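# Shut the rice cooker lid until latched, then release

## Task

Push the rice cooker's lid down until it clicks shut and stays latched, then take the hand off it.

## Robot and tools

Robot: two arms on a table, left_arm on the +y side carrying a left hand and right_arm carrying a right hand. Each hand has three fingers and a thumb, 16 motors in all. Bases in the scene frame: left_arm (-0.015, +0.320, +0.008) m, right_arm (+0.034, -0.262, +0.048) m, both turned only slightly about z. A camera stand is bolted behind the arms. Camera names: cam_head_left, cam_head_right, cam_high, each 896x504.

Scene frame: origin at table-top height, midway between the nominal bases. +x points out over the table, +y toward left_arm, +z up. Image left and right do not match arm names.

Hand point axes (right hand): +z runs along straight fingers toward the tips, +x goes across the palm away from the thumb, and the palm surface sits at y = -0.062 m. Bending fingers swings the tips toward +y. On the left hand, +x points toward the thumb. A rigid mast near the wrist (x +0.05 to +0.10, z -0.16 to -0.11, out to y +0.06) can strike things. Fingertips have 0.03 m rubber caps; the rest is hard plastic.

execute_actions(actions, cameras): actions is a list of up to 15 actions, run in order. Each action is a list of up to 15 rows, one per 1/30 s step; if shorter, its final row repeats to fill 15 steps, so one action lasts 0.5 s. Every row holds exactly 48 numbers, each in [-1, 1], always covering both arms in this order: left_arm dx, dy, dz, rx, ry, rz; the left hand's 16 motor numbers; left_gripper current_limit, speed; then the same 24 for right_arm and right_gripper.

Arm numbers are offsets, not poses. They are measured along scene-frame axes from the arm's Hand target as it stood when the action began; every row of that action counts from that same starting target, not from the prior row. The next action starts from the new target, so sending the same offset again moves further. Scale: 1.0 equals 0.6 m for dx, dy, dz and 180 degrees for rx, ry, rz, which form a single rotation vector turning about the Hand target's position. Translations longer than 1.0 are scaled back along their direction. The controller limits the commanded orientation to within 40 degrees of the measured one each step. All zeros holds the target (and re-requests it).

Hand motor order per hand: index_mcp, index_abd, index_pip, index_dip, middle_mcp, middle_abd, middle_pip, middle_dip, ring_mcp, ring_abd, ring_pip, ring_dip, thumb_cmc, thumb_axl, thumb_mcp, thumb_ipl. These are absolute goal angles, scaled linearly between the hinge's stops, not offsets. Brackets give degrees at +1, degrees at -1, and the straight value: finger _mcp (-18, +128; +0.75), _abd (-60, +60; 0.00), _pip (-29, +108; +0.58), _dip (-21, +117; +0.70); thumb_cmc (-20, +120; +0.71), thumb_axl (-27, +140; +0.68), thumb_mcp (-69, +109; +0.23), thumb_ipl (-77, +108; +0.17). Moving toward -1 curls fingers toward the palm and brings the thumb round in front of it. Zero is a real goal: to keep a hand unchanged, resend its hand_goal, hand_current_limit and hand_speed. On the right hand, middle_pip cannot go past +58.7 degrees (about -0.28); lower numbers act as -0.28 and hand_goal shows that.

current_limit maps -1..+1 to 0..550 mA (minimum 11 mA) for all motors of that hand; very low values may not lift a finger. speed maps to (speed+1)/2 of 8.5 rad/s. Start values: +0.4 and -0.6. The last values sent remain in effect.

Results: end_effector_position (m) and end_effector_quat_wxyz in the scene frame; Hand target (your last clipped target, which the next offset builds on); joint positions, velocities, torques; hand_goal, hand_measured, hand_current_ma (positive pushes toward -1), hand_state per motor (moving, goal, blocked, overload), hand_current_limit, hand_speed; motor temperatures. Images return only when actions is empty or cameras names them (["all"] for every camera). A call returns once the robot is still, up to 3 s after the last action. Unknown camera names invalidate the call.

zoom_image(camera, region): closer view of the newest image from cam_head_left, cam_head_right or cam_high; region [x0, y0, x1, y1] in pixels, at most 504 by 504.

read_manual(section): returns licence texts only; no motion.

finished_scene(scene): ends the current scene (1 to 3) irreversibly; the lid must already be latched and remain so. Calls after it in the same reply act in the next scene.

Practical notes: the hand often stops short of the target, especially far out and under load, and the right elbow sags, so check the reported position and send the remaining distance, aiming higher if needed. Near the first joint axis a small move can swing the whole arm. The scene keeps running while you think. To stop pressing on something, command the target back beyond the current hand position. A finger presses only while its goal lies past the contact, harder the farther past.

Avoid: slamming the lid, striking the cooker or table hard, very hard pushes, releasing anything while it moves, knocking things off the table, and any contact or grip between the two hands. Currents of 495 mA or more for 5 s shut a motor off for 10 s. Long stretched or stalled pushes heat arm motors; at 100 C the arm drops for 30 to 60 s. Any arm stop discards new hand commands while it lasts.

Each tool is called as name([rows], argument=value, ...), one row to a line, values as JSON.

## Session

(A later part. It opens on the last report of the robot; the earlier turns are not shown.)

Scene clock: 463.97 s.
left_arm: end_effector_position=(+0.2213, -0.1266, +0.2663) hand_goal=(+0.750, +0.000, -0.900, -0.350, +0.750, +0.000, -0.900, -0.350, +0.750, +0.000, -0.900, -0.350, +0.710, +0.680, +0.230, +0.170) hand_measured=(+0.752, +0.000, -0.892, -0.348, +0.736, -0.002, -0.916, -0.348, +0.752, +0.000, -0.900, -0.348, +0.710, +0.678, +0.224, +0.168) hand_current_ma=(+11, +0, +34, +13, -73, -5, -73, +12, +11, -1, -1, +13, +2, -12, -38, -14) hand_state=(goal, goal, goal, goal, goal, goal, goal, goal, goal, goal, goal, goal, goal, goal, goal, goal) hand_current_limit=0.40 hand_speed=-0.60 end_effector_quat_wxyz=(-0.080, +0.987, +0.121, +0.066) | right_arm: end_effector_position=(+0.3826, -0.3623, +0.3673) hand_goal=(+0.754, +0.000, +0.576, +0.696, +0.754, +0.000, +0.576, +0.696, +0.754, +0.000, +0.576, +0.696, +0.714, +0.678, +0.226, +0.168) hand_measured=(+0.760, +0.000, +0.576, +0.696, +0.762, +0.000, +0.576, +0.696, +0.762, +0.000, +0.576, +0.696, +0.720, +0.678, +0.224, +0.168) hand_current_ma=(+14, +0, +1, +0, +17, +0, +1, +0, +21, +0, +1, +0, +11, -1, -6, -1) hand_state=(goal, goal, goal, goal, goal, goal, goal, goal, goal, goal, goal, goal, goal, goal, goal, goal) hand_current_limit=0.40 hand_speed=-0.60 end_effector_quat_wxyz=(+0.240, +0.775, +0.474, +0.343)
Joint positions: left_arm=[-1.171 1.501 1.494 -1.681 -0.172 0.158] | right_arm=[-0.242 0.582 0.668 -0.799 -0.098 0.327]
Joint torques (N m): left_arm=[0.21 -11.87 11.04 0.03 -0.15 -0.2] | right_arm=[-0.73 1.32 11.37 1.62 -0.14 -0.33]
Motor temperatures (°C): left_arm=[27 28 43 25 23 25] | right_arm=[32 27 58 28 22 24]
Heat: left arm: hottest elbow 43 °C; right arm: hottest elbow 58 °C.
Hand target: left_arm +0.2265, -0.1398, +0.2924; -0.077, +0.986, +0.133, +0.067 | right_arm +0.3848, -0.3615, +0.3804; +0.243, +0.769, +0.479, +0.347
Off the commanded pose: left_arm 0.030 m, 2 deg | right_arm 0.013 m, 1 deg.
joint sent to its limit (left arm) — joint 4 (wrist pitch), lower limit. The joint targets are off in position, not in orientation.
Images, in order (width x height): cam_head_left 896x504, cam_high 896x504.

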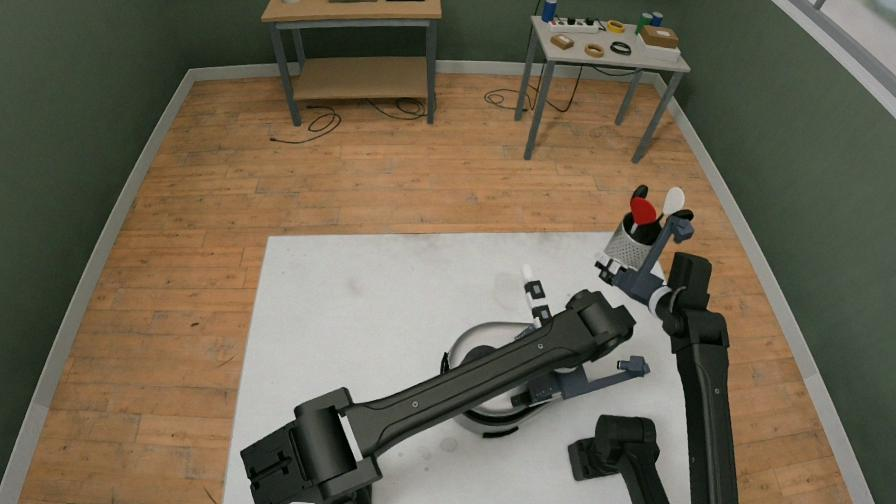

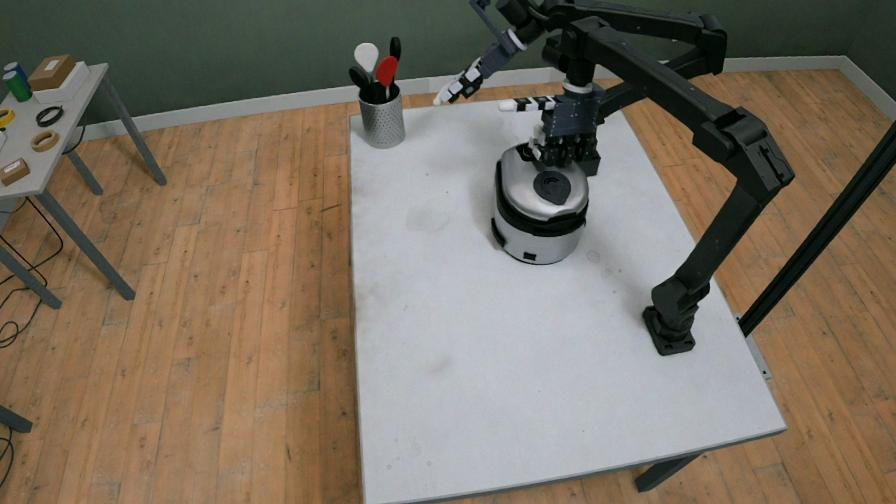

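execute_actions([
  [[0,-0.03,-0.08,0,0,0,0.75,0,-0.9,-0.35,0.75,0,-0.9,-0.35,0.75,0,-0.9,-0.35,0.71,0.68,0.23,0.17,0.4,-0.6,0,0,0,0,0,0,0.754,0,0.576,0.696,0.754,0,0.576,0.696,0.754,0,0.576,0.696,0.714,0.678,0.226,0.168,0.4,-0.6]],
], cameras=["cam_head_left","cam_high"])

zoom_image(camera="cam_high", region=[470, 80, 640, 280])

Scene clock: 481.80 s.
left_arm: end_effector_position=(+0.2241, -0.1388, +0.2425) hand_goal=(+0.750, +0.000, -0.900, -0.350, +0.750, +0.000, -0.900, -0.350, +0.750, +0.000, -0.900, -0.350, +0.710, +0.680, +0.230, +0.170) hand_measured=(+0.752, +0.000, -0.892, -0.348, +0.748, -0.002, -0.924, -0.348, +0.752, +0.000, -0.900, -0.348, +0.710, +0.678, +0.224, +0.168) hand_current_ma=(+9, +0, +34, +13, -11, -7, -112, +12, +10, -1, -1, +13, +1, -12, -38, -14) hand_state=(goal, goal, goal, goal, goal, goal, blocked, goal, goal, goal, goal, goal, goal, goal, goal, goal) hand_current_limit=0.40 hand_speed=-0.60 end_effector_quat_wxyz=(-0.092, +0.985, +0.128, +0.062) | right_arm: end_effector_position=(+0.3826, -0.3623, +0.3673) hand_goal=(+0.754, +0.000, +0.576, +0.696, +0.754, +0.000, +0.576, +0.696, +0.754, +0.000, +0.576, +0.696, +0.714, +0.678, +0.226, +0.168) hand_measured=(+0.760, +0.000, +0.576, +0.696, +0.762, +0.000, +0.576, +0.696, +0.762, +0.000, +0.576, +0.696, +0.720, +0.678, +0.224, +0.168) hand_current_ma=(+14, +0, +1, +0, +17, +0, +1, +0, +21, +0, +1, +0, +11, -1, -6, -1) hand_state=(goal, goal, goal, goal, goal, goal, goal, goal, goal, goal, goal, goal, goal, goal, goal, goal) hand_current_limit=0.40 hand_speed=-0.60 end_effector_quat_wxyz=(+0.240, +0.775, +0.474, +0.343)
Joint positions: left_arm=[-1.179 1.553 1.494 -1.657 -0.169 0.132] | right_arm=[-0.242 0.582 0.668 -0.799 -0.098 0.327]
Joint torques (N m): left_arm=[-0.21 -10.29 9.13 1.16 -0.13 -0.19] | right_arm=[-0.73 1.32 11.4 1.61 -0.14 -0.34]
Motor temperatures (°C): left_arm=[27 29 45 25 23 25] | right_arm=[32 26 58 27 22 24]
Heat: left arm: hottest elbow 45 °C; right arm: hottest elbow 58 °C.
Hand target: left_arm +0.2265, -0.1578, +0.2444; -0.077, +0.986, +0.133, +0.067 | right_arm +0.3848, -0.3615, +0.3804; +0.243, +0.769, +0.479, +0.347
Off the commanded pose: left_arm 0.019 m, 2 deg | right_arm 0.013 m, 1 deg.
Images, in order (width x height): cam_head_left 896x504, cam_high 896x504.

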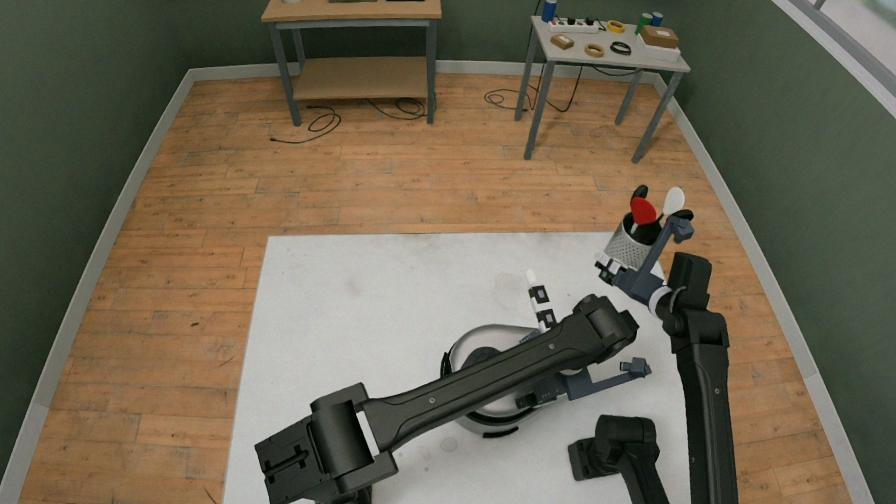

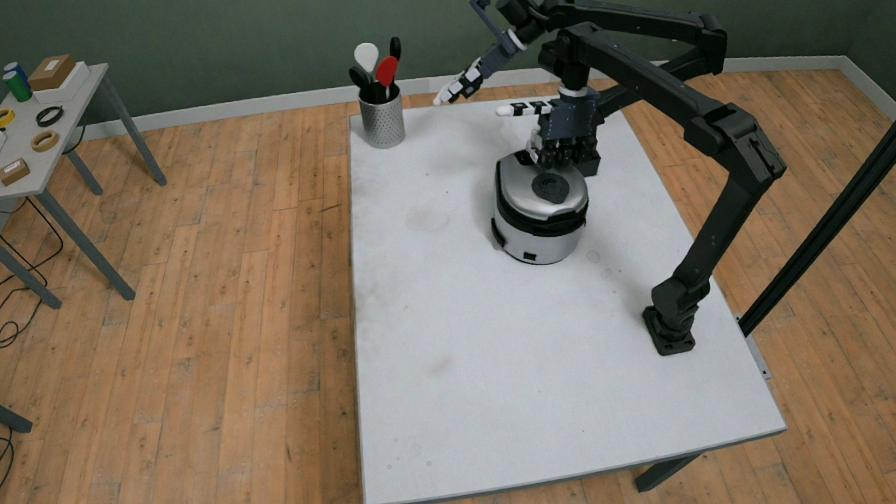

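Scaled by 2.520.

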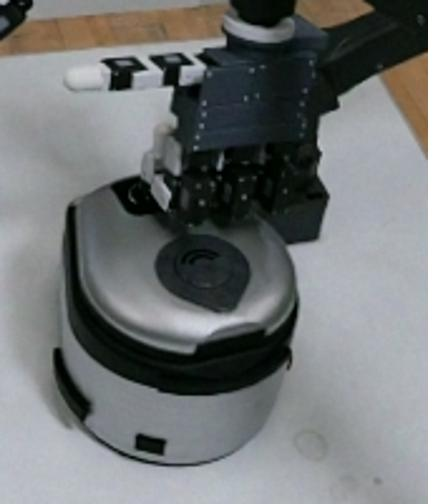

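execute_actions([
  [[0,0,-0.05,0,0,0,0.75,0,-0.9,-0.35,0.75,0,-0.9,-0.35,0.75,0,-0.9,-0.35,0.71,0.68,0.23,0.17,0.4,-0.6,0,0,0,0,0,0,0.754,0,0.576,0.696,0.754,0,0.576,0.696,0.754,0,0.576,0.696,0.714,0.678,0.226,0.168,0.4,-0.6]],
], cameras=["cam_high"])

zoom_image(camera="cam_high", region=[470, 80, 640, 280])

Scene clock: 490.87 s.
left_arm: end_effector_position=(+0.2251, -0.1534, +0.2423) hand_goal=(+0.750, +0.000, -0.900, -0.350, +0.750, +0.000, -0.900, -0.350, +0.750, +0.000, -0.900, -0.350, +0.710, +0.680, +0.230, +0.170) hand_measured=(+0.752, +0.000, -0.892, -0.348, +0.746, -0.004, -0.938, -0.348, +0.752, +0.000, -0.900, -0.348, +0.710, +0.678, +0.224, +0.168) hand_current_ma=(+9, +0, +34, +13, -16, -16, -188, +12, +9, -1, -1, +13, +1, -12, -38, -14) hand_state=(goal, goal, goal, goal, goal, goal, blocked, goal, goal, goal, goal, goal, goal, goal, goal, goal) hand_current_limit=0.40 hand_speed=-0.60 end_effector_quat_wxyz=(-0.065, +0.987, +0.126, +0.070) | right_arm: end_effector_position=(+0.3826, -0.3623, +0.3673) hand_goal=(+0.754, +0.000, +0.576, +0.696, +0.754, +0.000, +0.576, +0.696, +0.754, +0.000, +0.576, +0.696, +0.714, +0.678, +0.226, +0.168) hand_measured=(+0.760, +0.000, +0.576, +0.696, +0.762, +0.000, +0.576, +0.696, +0.762, +0.000, +0.576, +0.696, +0.720, +0.678, +0.224, +0.168) hand_current_ma=(+14, +0, +1, +0, +17, +0, +1, +0, +21, +0, +1, +0, +11, -1, -6, -1) hand_state=(goal, goal, goal, goal, goal, goal, goal, goal, goal, goal, goal, goal, goal, goal, goal, goal) hand_current_limit=0.40 hand_speed=-0.60 end_effector_quat_wxyz=(+0.240, +0.775, +0.474, +0.343)
Joint positions: left_arm=[-1.188 1.552 1.483 -1.591 -0.169 0.132] | right_arm=[-0.242 0.582 0.668 -0.799 -0.098 0.327]
Joint torques (N m): left_arm=[0.15 -10.17 4.98 1.66 -0.16 -0.17] | right_arm=[-0.79 1.26 11.4 1.61 -0.13 -0.33]
Motor temperatures (°C): left_arm=[27 29 44 25 23 25] | right_arm=[32 26 58 27 22 24]
Heat: left arm: hottest elbow 44 °C; right arm: hottest elbow 58 °C.
Hand target: left_arm +0.2265, -0.1578, +0.2144; -0.077, +0.986, +0.133, +0.067 | right_arm +0.3848, -0.3615, +0.3804; +0.243, +0.769, +0.479, +0.347
Off the commanded pose: left_arm 0.028 m, 2 deg | right_arm 0.013 m, 1 deg.
Images, in order (width x height): cam_high 896x504.

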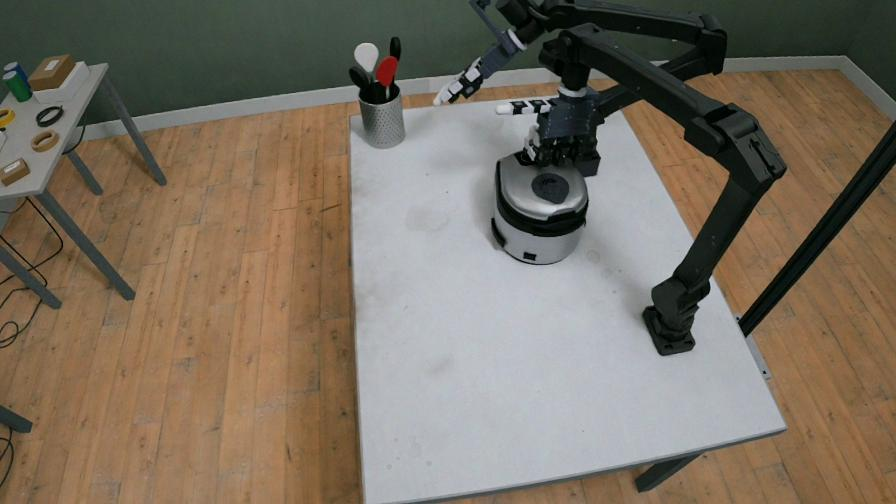

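Scaled by 2.520.

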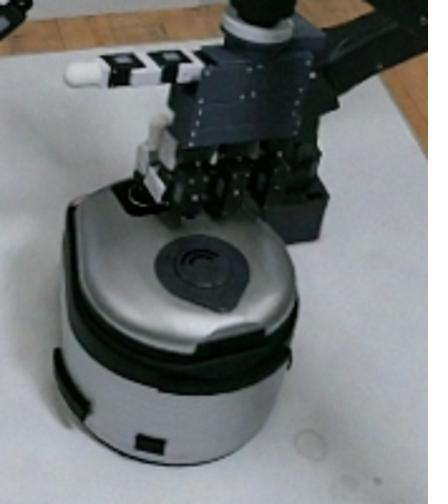

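execute_actions([
  [[0,0,-0.05,0,0,0,0.75,0,-0.9,-0.35,0.75,0,-0.9,-0.35,0.75,0,-0.9,-0.35,0.71,0.68,0.23,0.17,0.4,-0.6,0,0,0,0,0,0,0.754,0,0.576,0.696,0.754,0,0.576,0.696,0.754,0,0.576,0.696,0.714,0.678,0.226,0.168,0.4,-0.6]],
], cameras=["cam_high","cam_head_right"])

zoom_image(camera="cam_high", region=[470, 80, 640, 280])

zoom_image(camera="cam_head_right", region=[420, 290, 620, 460])

Scene clock: 506.13 s.
left_arm: end_effector_position=(+0.2241, -0.1508, +0.2398) hand_goal=(+0.750, +0.000, -0.900, -0.350, +0.750, +0.000, -0.900, -0.350, +0.750, +0.000, -0.900, -0.350, +0.710, +0.680, +0.230, +0.170) hand_measured=(+0.750, +0.000, -0.896, -0.348, +0.734, -0.004, -0.970, -0.348, +0.752, +0.000, -0.900, -0.348, +0.710, +0.678, +0.224, +0.168) hand_current_ma=(+5, +0, +14, +13, -86, -16, -348, +12, +9, -1, -1, +13, +1, -12, -38, -14) hand_state=(goal, goal, goal, goal, goal, goal, blocked, goal, goal, goal, goal, goal, goal, goal, goal, goal) hand_current_limit=0.40 hand_speed=-0.60 end_effector_quat_wxyz=(-0.044, +0.988, +0.128, +0.078) | right_arm: end_effector_position=(+0.3826, -0.3623, +0.3673) hand_goal=(+0.754, +0.000, +0.576, +0.696, +0.754, +0.000, +0.576, +0.696, +0.754, +0.000, +0.576, +0.696, +0.714, +0.678, +0.226, +0.168) hand_measured=(+0.760, +0.000, +0.576, +0.696, +0.762, +0.000, +0.576, +0.696, +0.762, +0.000, +0.576, +0.696, +0.720, +0.678, +0.224, +0.168) hand_current_ma=(+14, +0, +1, +0, +17, +0, +1, +0, +21, +0, +1, +0, +11, -1, -6, -1) hand_state=(goal, goal, goal, goal, goal, goal, goal, goal, goal, goal, goal, goal, goal, goal, goal, goal) hand_current_limit=0.40 hand_speed=-0.60 end_effector_quat_wxyz=(+0.240, +0.775, +0.474, +0.343)
Joint positions: left_arm=[-1.19 1.518 1.43 -1.528 -0.173 0.131] | right_arm=[-0.242 0.582 0.668 -0.799 -0.098 0.327]
Joint torques (N m): left_arm=[0.26 -6.36 3.55 2.33 -0.16 -0.16] | right_arm=[-0.73 1.2 11.38 1.62 -0.14 -0.32]
Motor temperatures (°C): left_arm=[27 29 42 25 23 25] | right_arm=[32 26 58 27 22 24]
Heat: left arm: hottest elbow 42 °C; right arm: hottest elbow 58 °C.
Hand target: left_arm +0.2265, -0.1578, +0.1844; -0.077, +0.986, +0.133, +0.067 | right_arm +0.3848, -0.3615, +0.3804; +0.243, +0.769, +0.479, +0.347
Off the commanded pose: left_arm 0.056 m, 4 deg | right_arm 0.013 m, 1 deg.
Images, in order (width x height): cam_head_right 896x504, cam_high 896x504.

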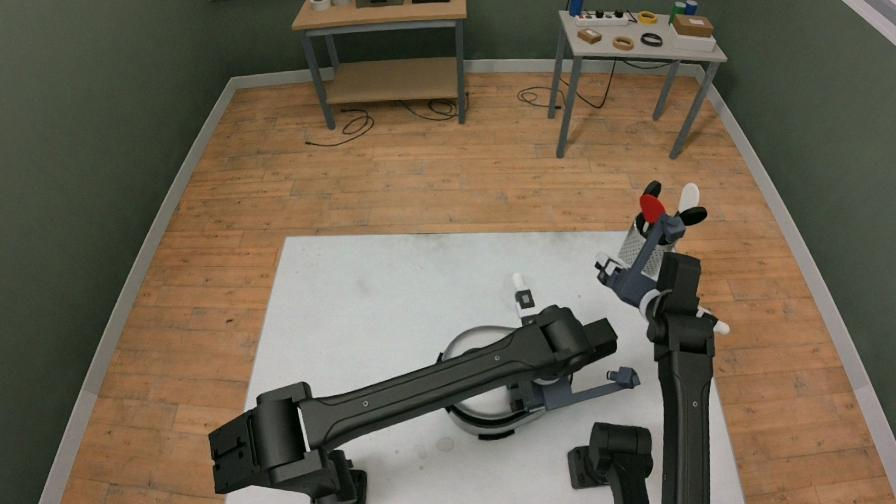

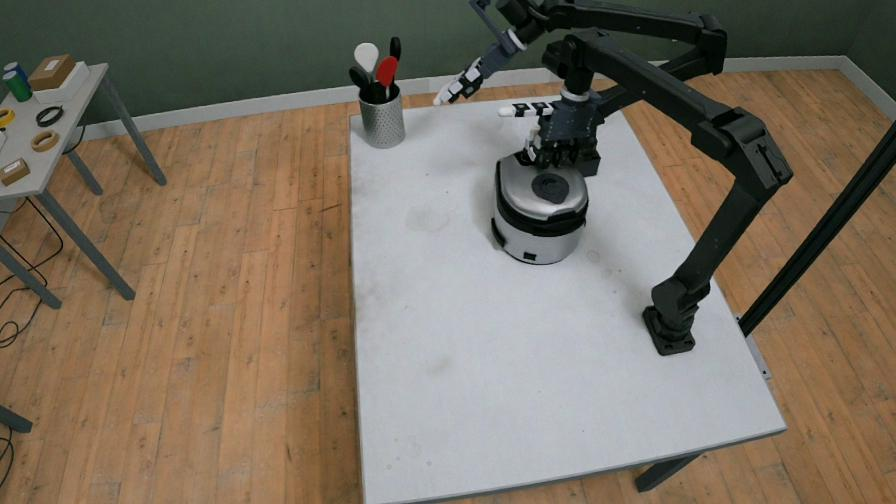

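Scaled by 2.520.

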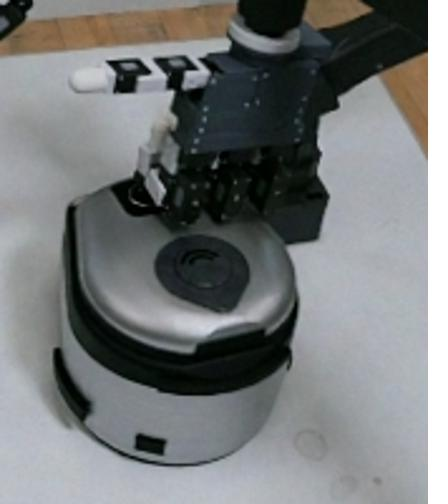

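Scaled by 2.520.

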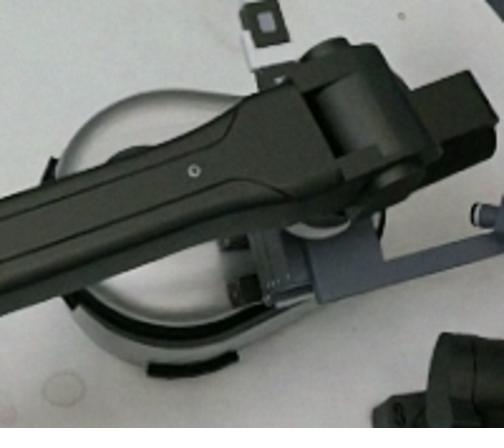

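execute_actions([
  [[0,0,0.08,0,0,0,0.75,0,-0.9,-0.35,0.75,0,-0.9,-0.35,0.75,0,-0.9,-0.35,0.71,0.68,0.23,0.17,0.4,-0.6,0,0,0,0,0,0,0.754,0,0.576,0.696,0.754,0,0.576,0.696,0.754,0,0.576,0.696,0.714,0.678,0.226,0.168,0.4,-0.6]],
  [[0,0,0.1,0,0,0,0.75,0,-0.9,-0.35,0.75,0,-0.9,-0.35,0.75,0,-0.9,-0.35,0.71,0.68,0.23,0.17,0.4,-0.6,0,0,0,0,0,0,0.754,0,0.576,0.696,0.754,0,0.576,0.696,0.754,0,0.576,0.696,0.714,0.678,0.226,0.168,0.4,-0.6]],
], cameras=["cam_high"])

zoom_image(camera="cam_high", region=[470, 80, 640, 280])

Scene clock: 516.27 s.
left_arm: end_effector_position=(+0.2208, -0.1440, +0.2616) hand_goal=(+0.750, +0.000, -0.900, -0.350, +0.750, +0.000, -0.900, -0.350, +0.750, +0.000, -0.900, -0.350, +0.710, +0.680, +0.230, +0.170) hand_measured=(+0.750, +0.000, -0.898, -0.348, +0.748, +0.000, -0.900, -0.348, +0.752, +0.000, -0.900, -0.348, +0.710, +0.678, +0.224, +0.168) hand_current_ma=(-1, +0, +10, +13, -14, +1, -3, +12, +9, -1, -1, +13, +1, -12, -38, -14) hand_state=(goal, goal, goal, goal, goal, goal, goal, goal, goal, goal, goal, goal, goal, goal, goal, goal) hand_current_limit=0.40 hand_speed=-0.60 end_effector_quat_wxyz=(-0.079, +0.987, +0.127, +0.066) | right_arm: end_effector_position=(+0.3826, -0.3623, +0.3673) hand_goal=(+0.754, +0.000, +0.576, +0.696, +0.754, +0.000, +0.576, +0.696, +0.754, +0.000, +0.576, +0.696, +0.714, +0.678, +0.226, +0.168) hand_measured=(+0.760, +0.000, +0.576, +0.696, +0.762, +0.000, +0.576, +0.696, +0.762, +0.000, +0.576, +0.696, +0.720, +0.678, +0.224, +0.168) hand_current_ma=(+14, +0, +1, +0, +17, +0, +1, +0, +21, +0, +1, +0, +11, -1, -6, -1) hand_state=(goal, goal, goal, goal, goal, goal, goal, goal, goal, goal, goal, goal, goal, goal, goal, goal) hand_current_limit=0.40 hand_speed=-0.60 end_effector_quat_wxyz=(+0.240, +0.775, +0.474, +0.343)
Joint positions: left_arm=[-1.19 1.543 1.528 -1.675 -0.169 0.128] | right_arm=[-0.242 0.582 0.668 -0.799 -0.098 0.327]
Joint torques (N m): left_arm=[0.26 -12.81 11.67 -0.21 -0.23 -0.07] | right_arm=[-0.67 1.32 11.38 1.63 -0.13 -0.33]
Motor temperatures (°C): left_arm=[27 29 41 25 23 25] | right_arm=[32 26 58 27 22 24]
Heat: left arm: hottest elbow 41 °C; right arm: hottest elbow 58 °C.
Hand target: left_arm +0.2265, -0.1578, +0.2924; -0.077, +0.986, +0.133, +0.067 | right_arm +0.3848, -0.3615, +0.3804; +0.243, +0.769, +0.479, +0.347
Off the commanded pose: left_arm 0.034 m, 1 deg | right_arm 0.013 m, 1 deg.
joint sent to its limit (left arm) — joint 4 (wrist pitch), lower limit. The joint targets are off in position, not in orientation.
Images, in order (width x height): cam_high 896x504.

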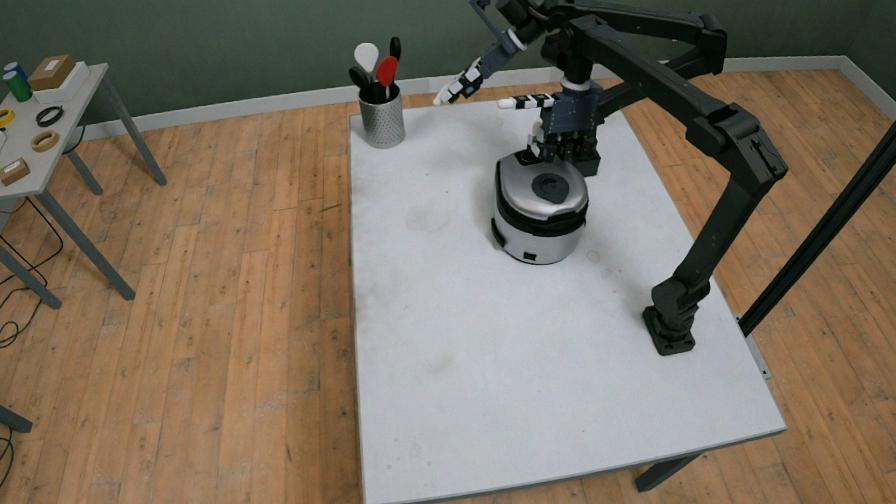

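Scaled by 2.520.

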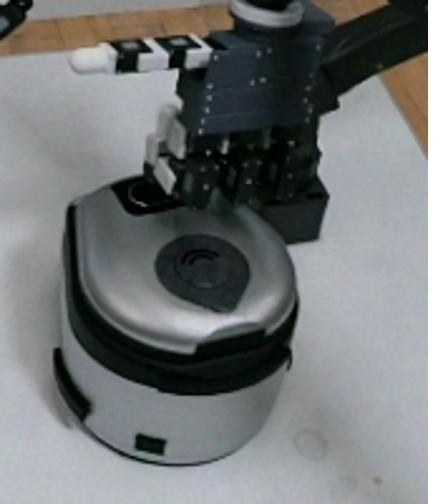

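execute_actions([
  [[0,0.1,0.18,0,0,0,0.75,0,-0.9,-0.35,0.75,0,-0.9,-0.35,0.75,0,-0.9,-0.35,0.71,0.68,0.23,0.17,0.4,-0.6,0,0,0,0,0,0,0.754,0,0.576,0.696,0.754,0,0.576,0.696,0.754,0,0.576,0.696,0.714,0.678,0.226,0.168,0.4,-0.6]],
  [[-0.05,0.2,0.05,0,0,0,0.75,0,-0.9,-0.35,0.75,0,-0.9,-0.35,0.75,0,-0.9,-0.35,0.71,0.68,0.23,0.17,0.4,-0.6,0,0,0,0,0,0,0.754,0,0.576,0.696,0.754,0,0.576,0.696,0.754,0,0.576,0.696,0.714,0.678,0.226,0.168,0.4,-0.6]],
  [[-0.05,0.2,0,0,0,0,0.75,0,-0.9,-0.35,0.75,0,-0.9,-0.35,0.75,0,-0.9,-0.35,0.71,0.68,0.23,0.17,0.4,-0.6,0,0,0,0,0,0,0.754,0,0.576,0.696,0.754,0,0.576,0.696,0.754,0,0.576,0.696,0.714,0.678,0.226,0.168,0.4,-0.6]],
], cameras=["all"])

zoom_image(camera="cam_high", region=[470, 120, 610, 280])

zoom_image(camera="cam_head_right", region=[420, 290, 620, 460])

zoom_image(camera="cam_head_left", region=[420, 290, 620, 460])

Scene clock: 536.67 s.
left_arm: end_effector_position=(+0.1642, +0.1443, +0.4339) hand_goal=(+0.750, +0.000, -0.900, -0.350, +0.750, +0.000, -0.900, -0.350, +0.750, +0.000, -0.900, -0.350, +0.710, +0.680, +0.230, +0.170) hand_measured=(+0.752, +0.000, -0.898, -0.348, +0.752, +0.000, -0.900, -0.348, +0.752, +0.000, -0.900, -0.348, +0.712, +0.678, +0.224, +0.168) hand_current_ma=(+9, +0, +10, +13, +11, +1, +1, +12, +10, -1, +1, +13, +9, -12, -38, -14) hand_state=(goal, goal, goal, goal, goal, goal, goal, goal, goal, goal, goal, goal, goal, goal, goal, goal) hand_current_limit=0.40 hand_speed=-0.60 end_effector_quat_wxyz=(+0.136, +0.962, +0.121, +0.205) | right_arm: end_effector_position=(+0.3826, -0.3623, +0.3673) hand_goal=(+0.754, +0.000, +0.576, +0.696, +0.754, +0.000, +0.576, +0.696, +0.754, +0.000, +0.576, +0.696, +0.714, +0.678, +0.226, +0.168) hand_measured=(+0.760, +0.000, +0.576, +0.696, +0.762, +0.000, +0.576, +0.696, +0.762, +0.000, +0.576, +0.696, +0.720, +0.678, +0.224, +0.168) hand_current_ma=(+14, +0, +1, +0, +17, +0, +1, +0, +21, +0, +1, +0, +11, -1, -6, -1) hand_state=(goal, goal, goal, goal, goal, goal, goal, goal, goal, goal, goal, goal, goal, goal, goal, goal) hand_current_limit=0.40 hand_speed=-0.60 end_effector_quat_wxyz=(+0.240, +0.775, +0.474, +0.343)
Joint positions: left_arm=[-0.76 0.589 1.178 -1.681 -0.135 0.606] | right_arm=[-0.242 0.582 0.668 -0.799 -0.098 0.327]
Joint torques (N m): left_arm=[1.61 2.49 6.64 1.33 -0.07 0.1] | right_arm=[-0.62 1.38 11.37 1.63 -0.13 -0.33]
Motor temperatures (°C): left_arm=[27 29 42 25 23 25] | right_arm=[32 26 58 27 22 24]
Heat: left arm: hottest elbow 42 °C; right arm: hottest elbow 58 °C.
Hand target: left_arm +0.1665, +0.1422, +0.4304; -0.077, +0.986, +0.133, +0.067 | right_arm +0.3848, -0.3615, +0.3804; +0.243, +0.769, +0.479, +0.347
Off the commanded pose: left_arm 0.005 m, 29 deg | right_arm 0.013 m, 1 deg.
joint sent to its limit (left arm) — joint 4 (wrist pitch), lower limit. The joint targets are off in position and orientation.

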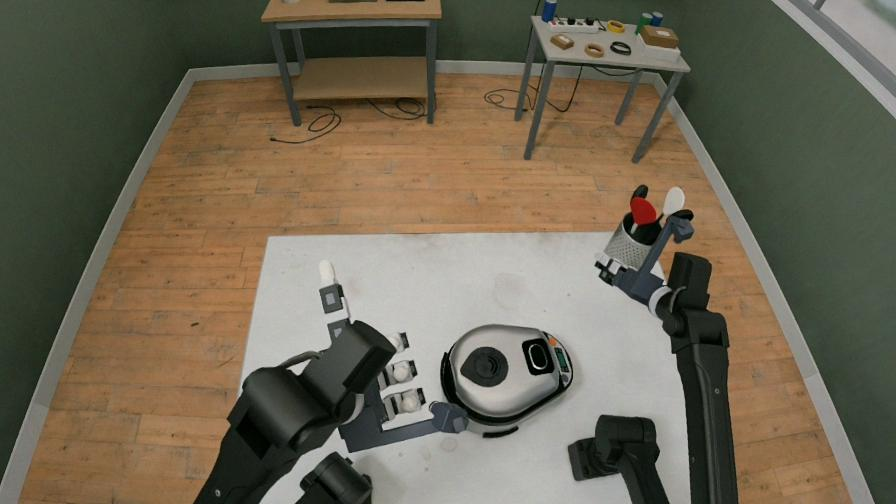

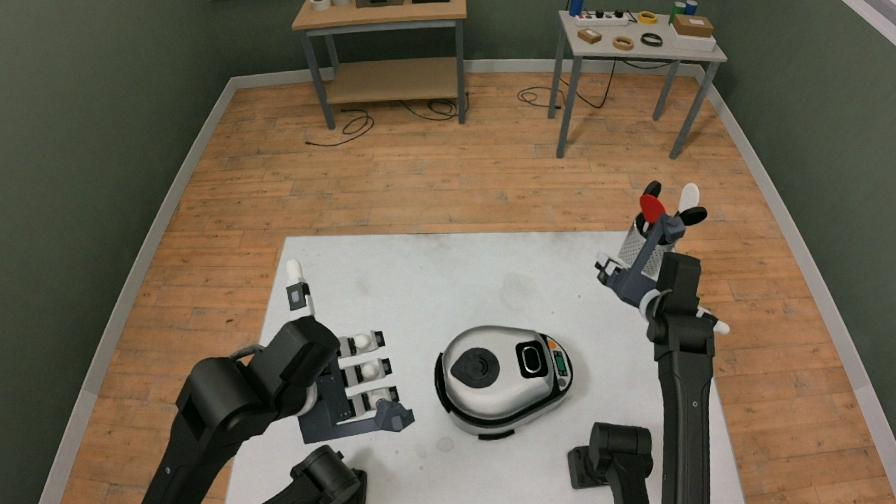

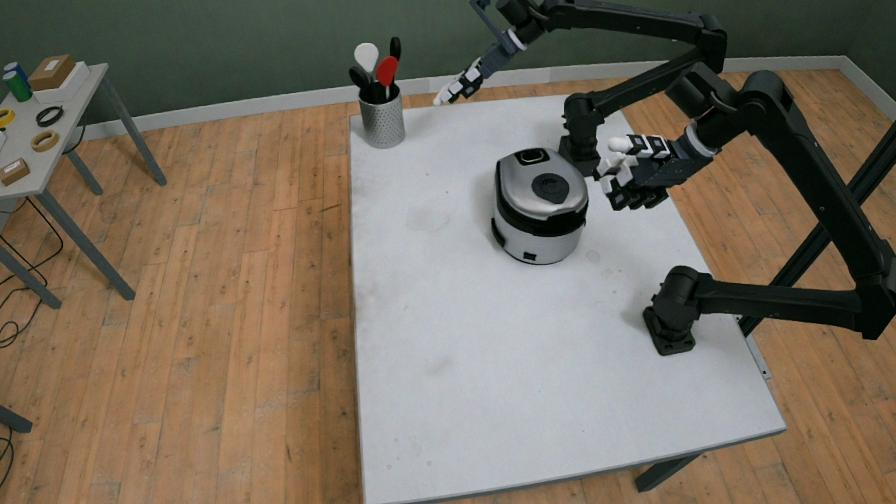

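Scaled by 3.150.

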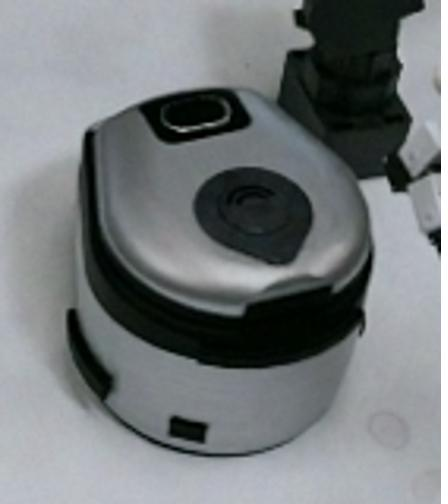

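Scaled by 2.520.

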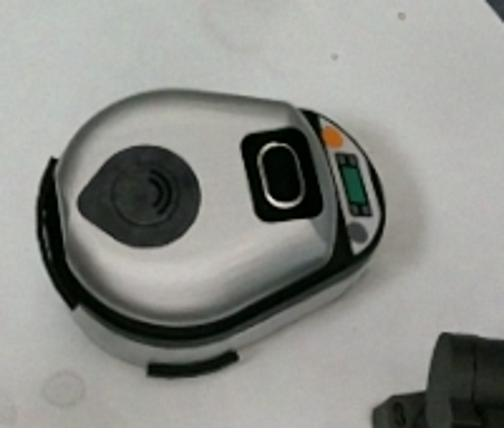

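Scaled by 2.520.

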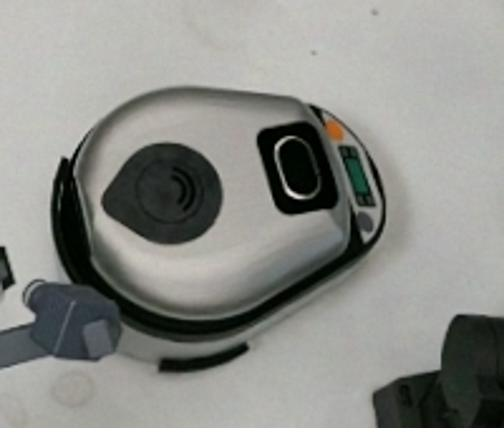

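finished_scene(scene=1)

The scene is finished: the task was done.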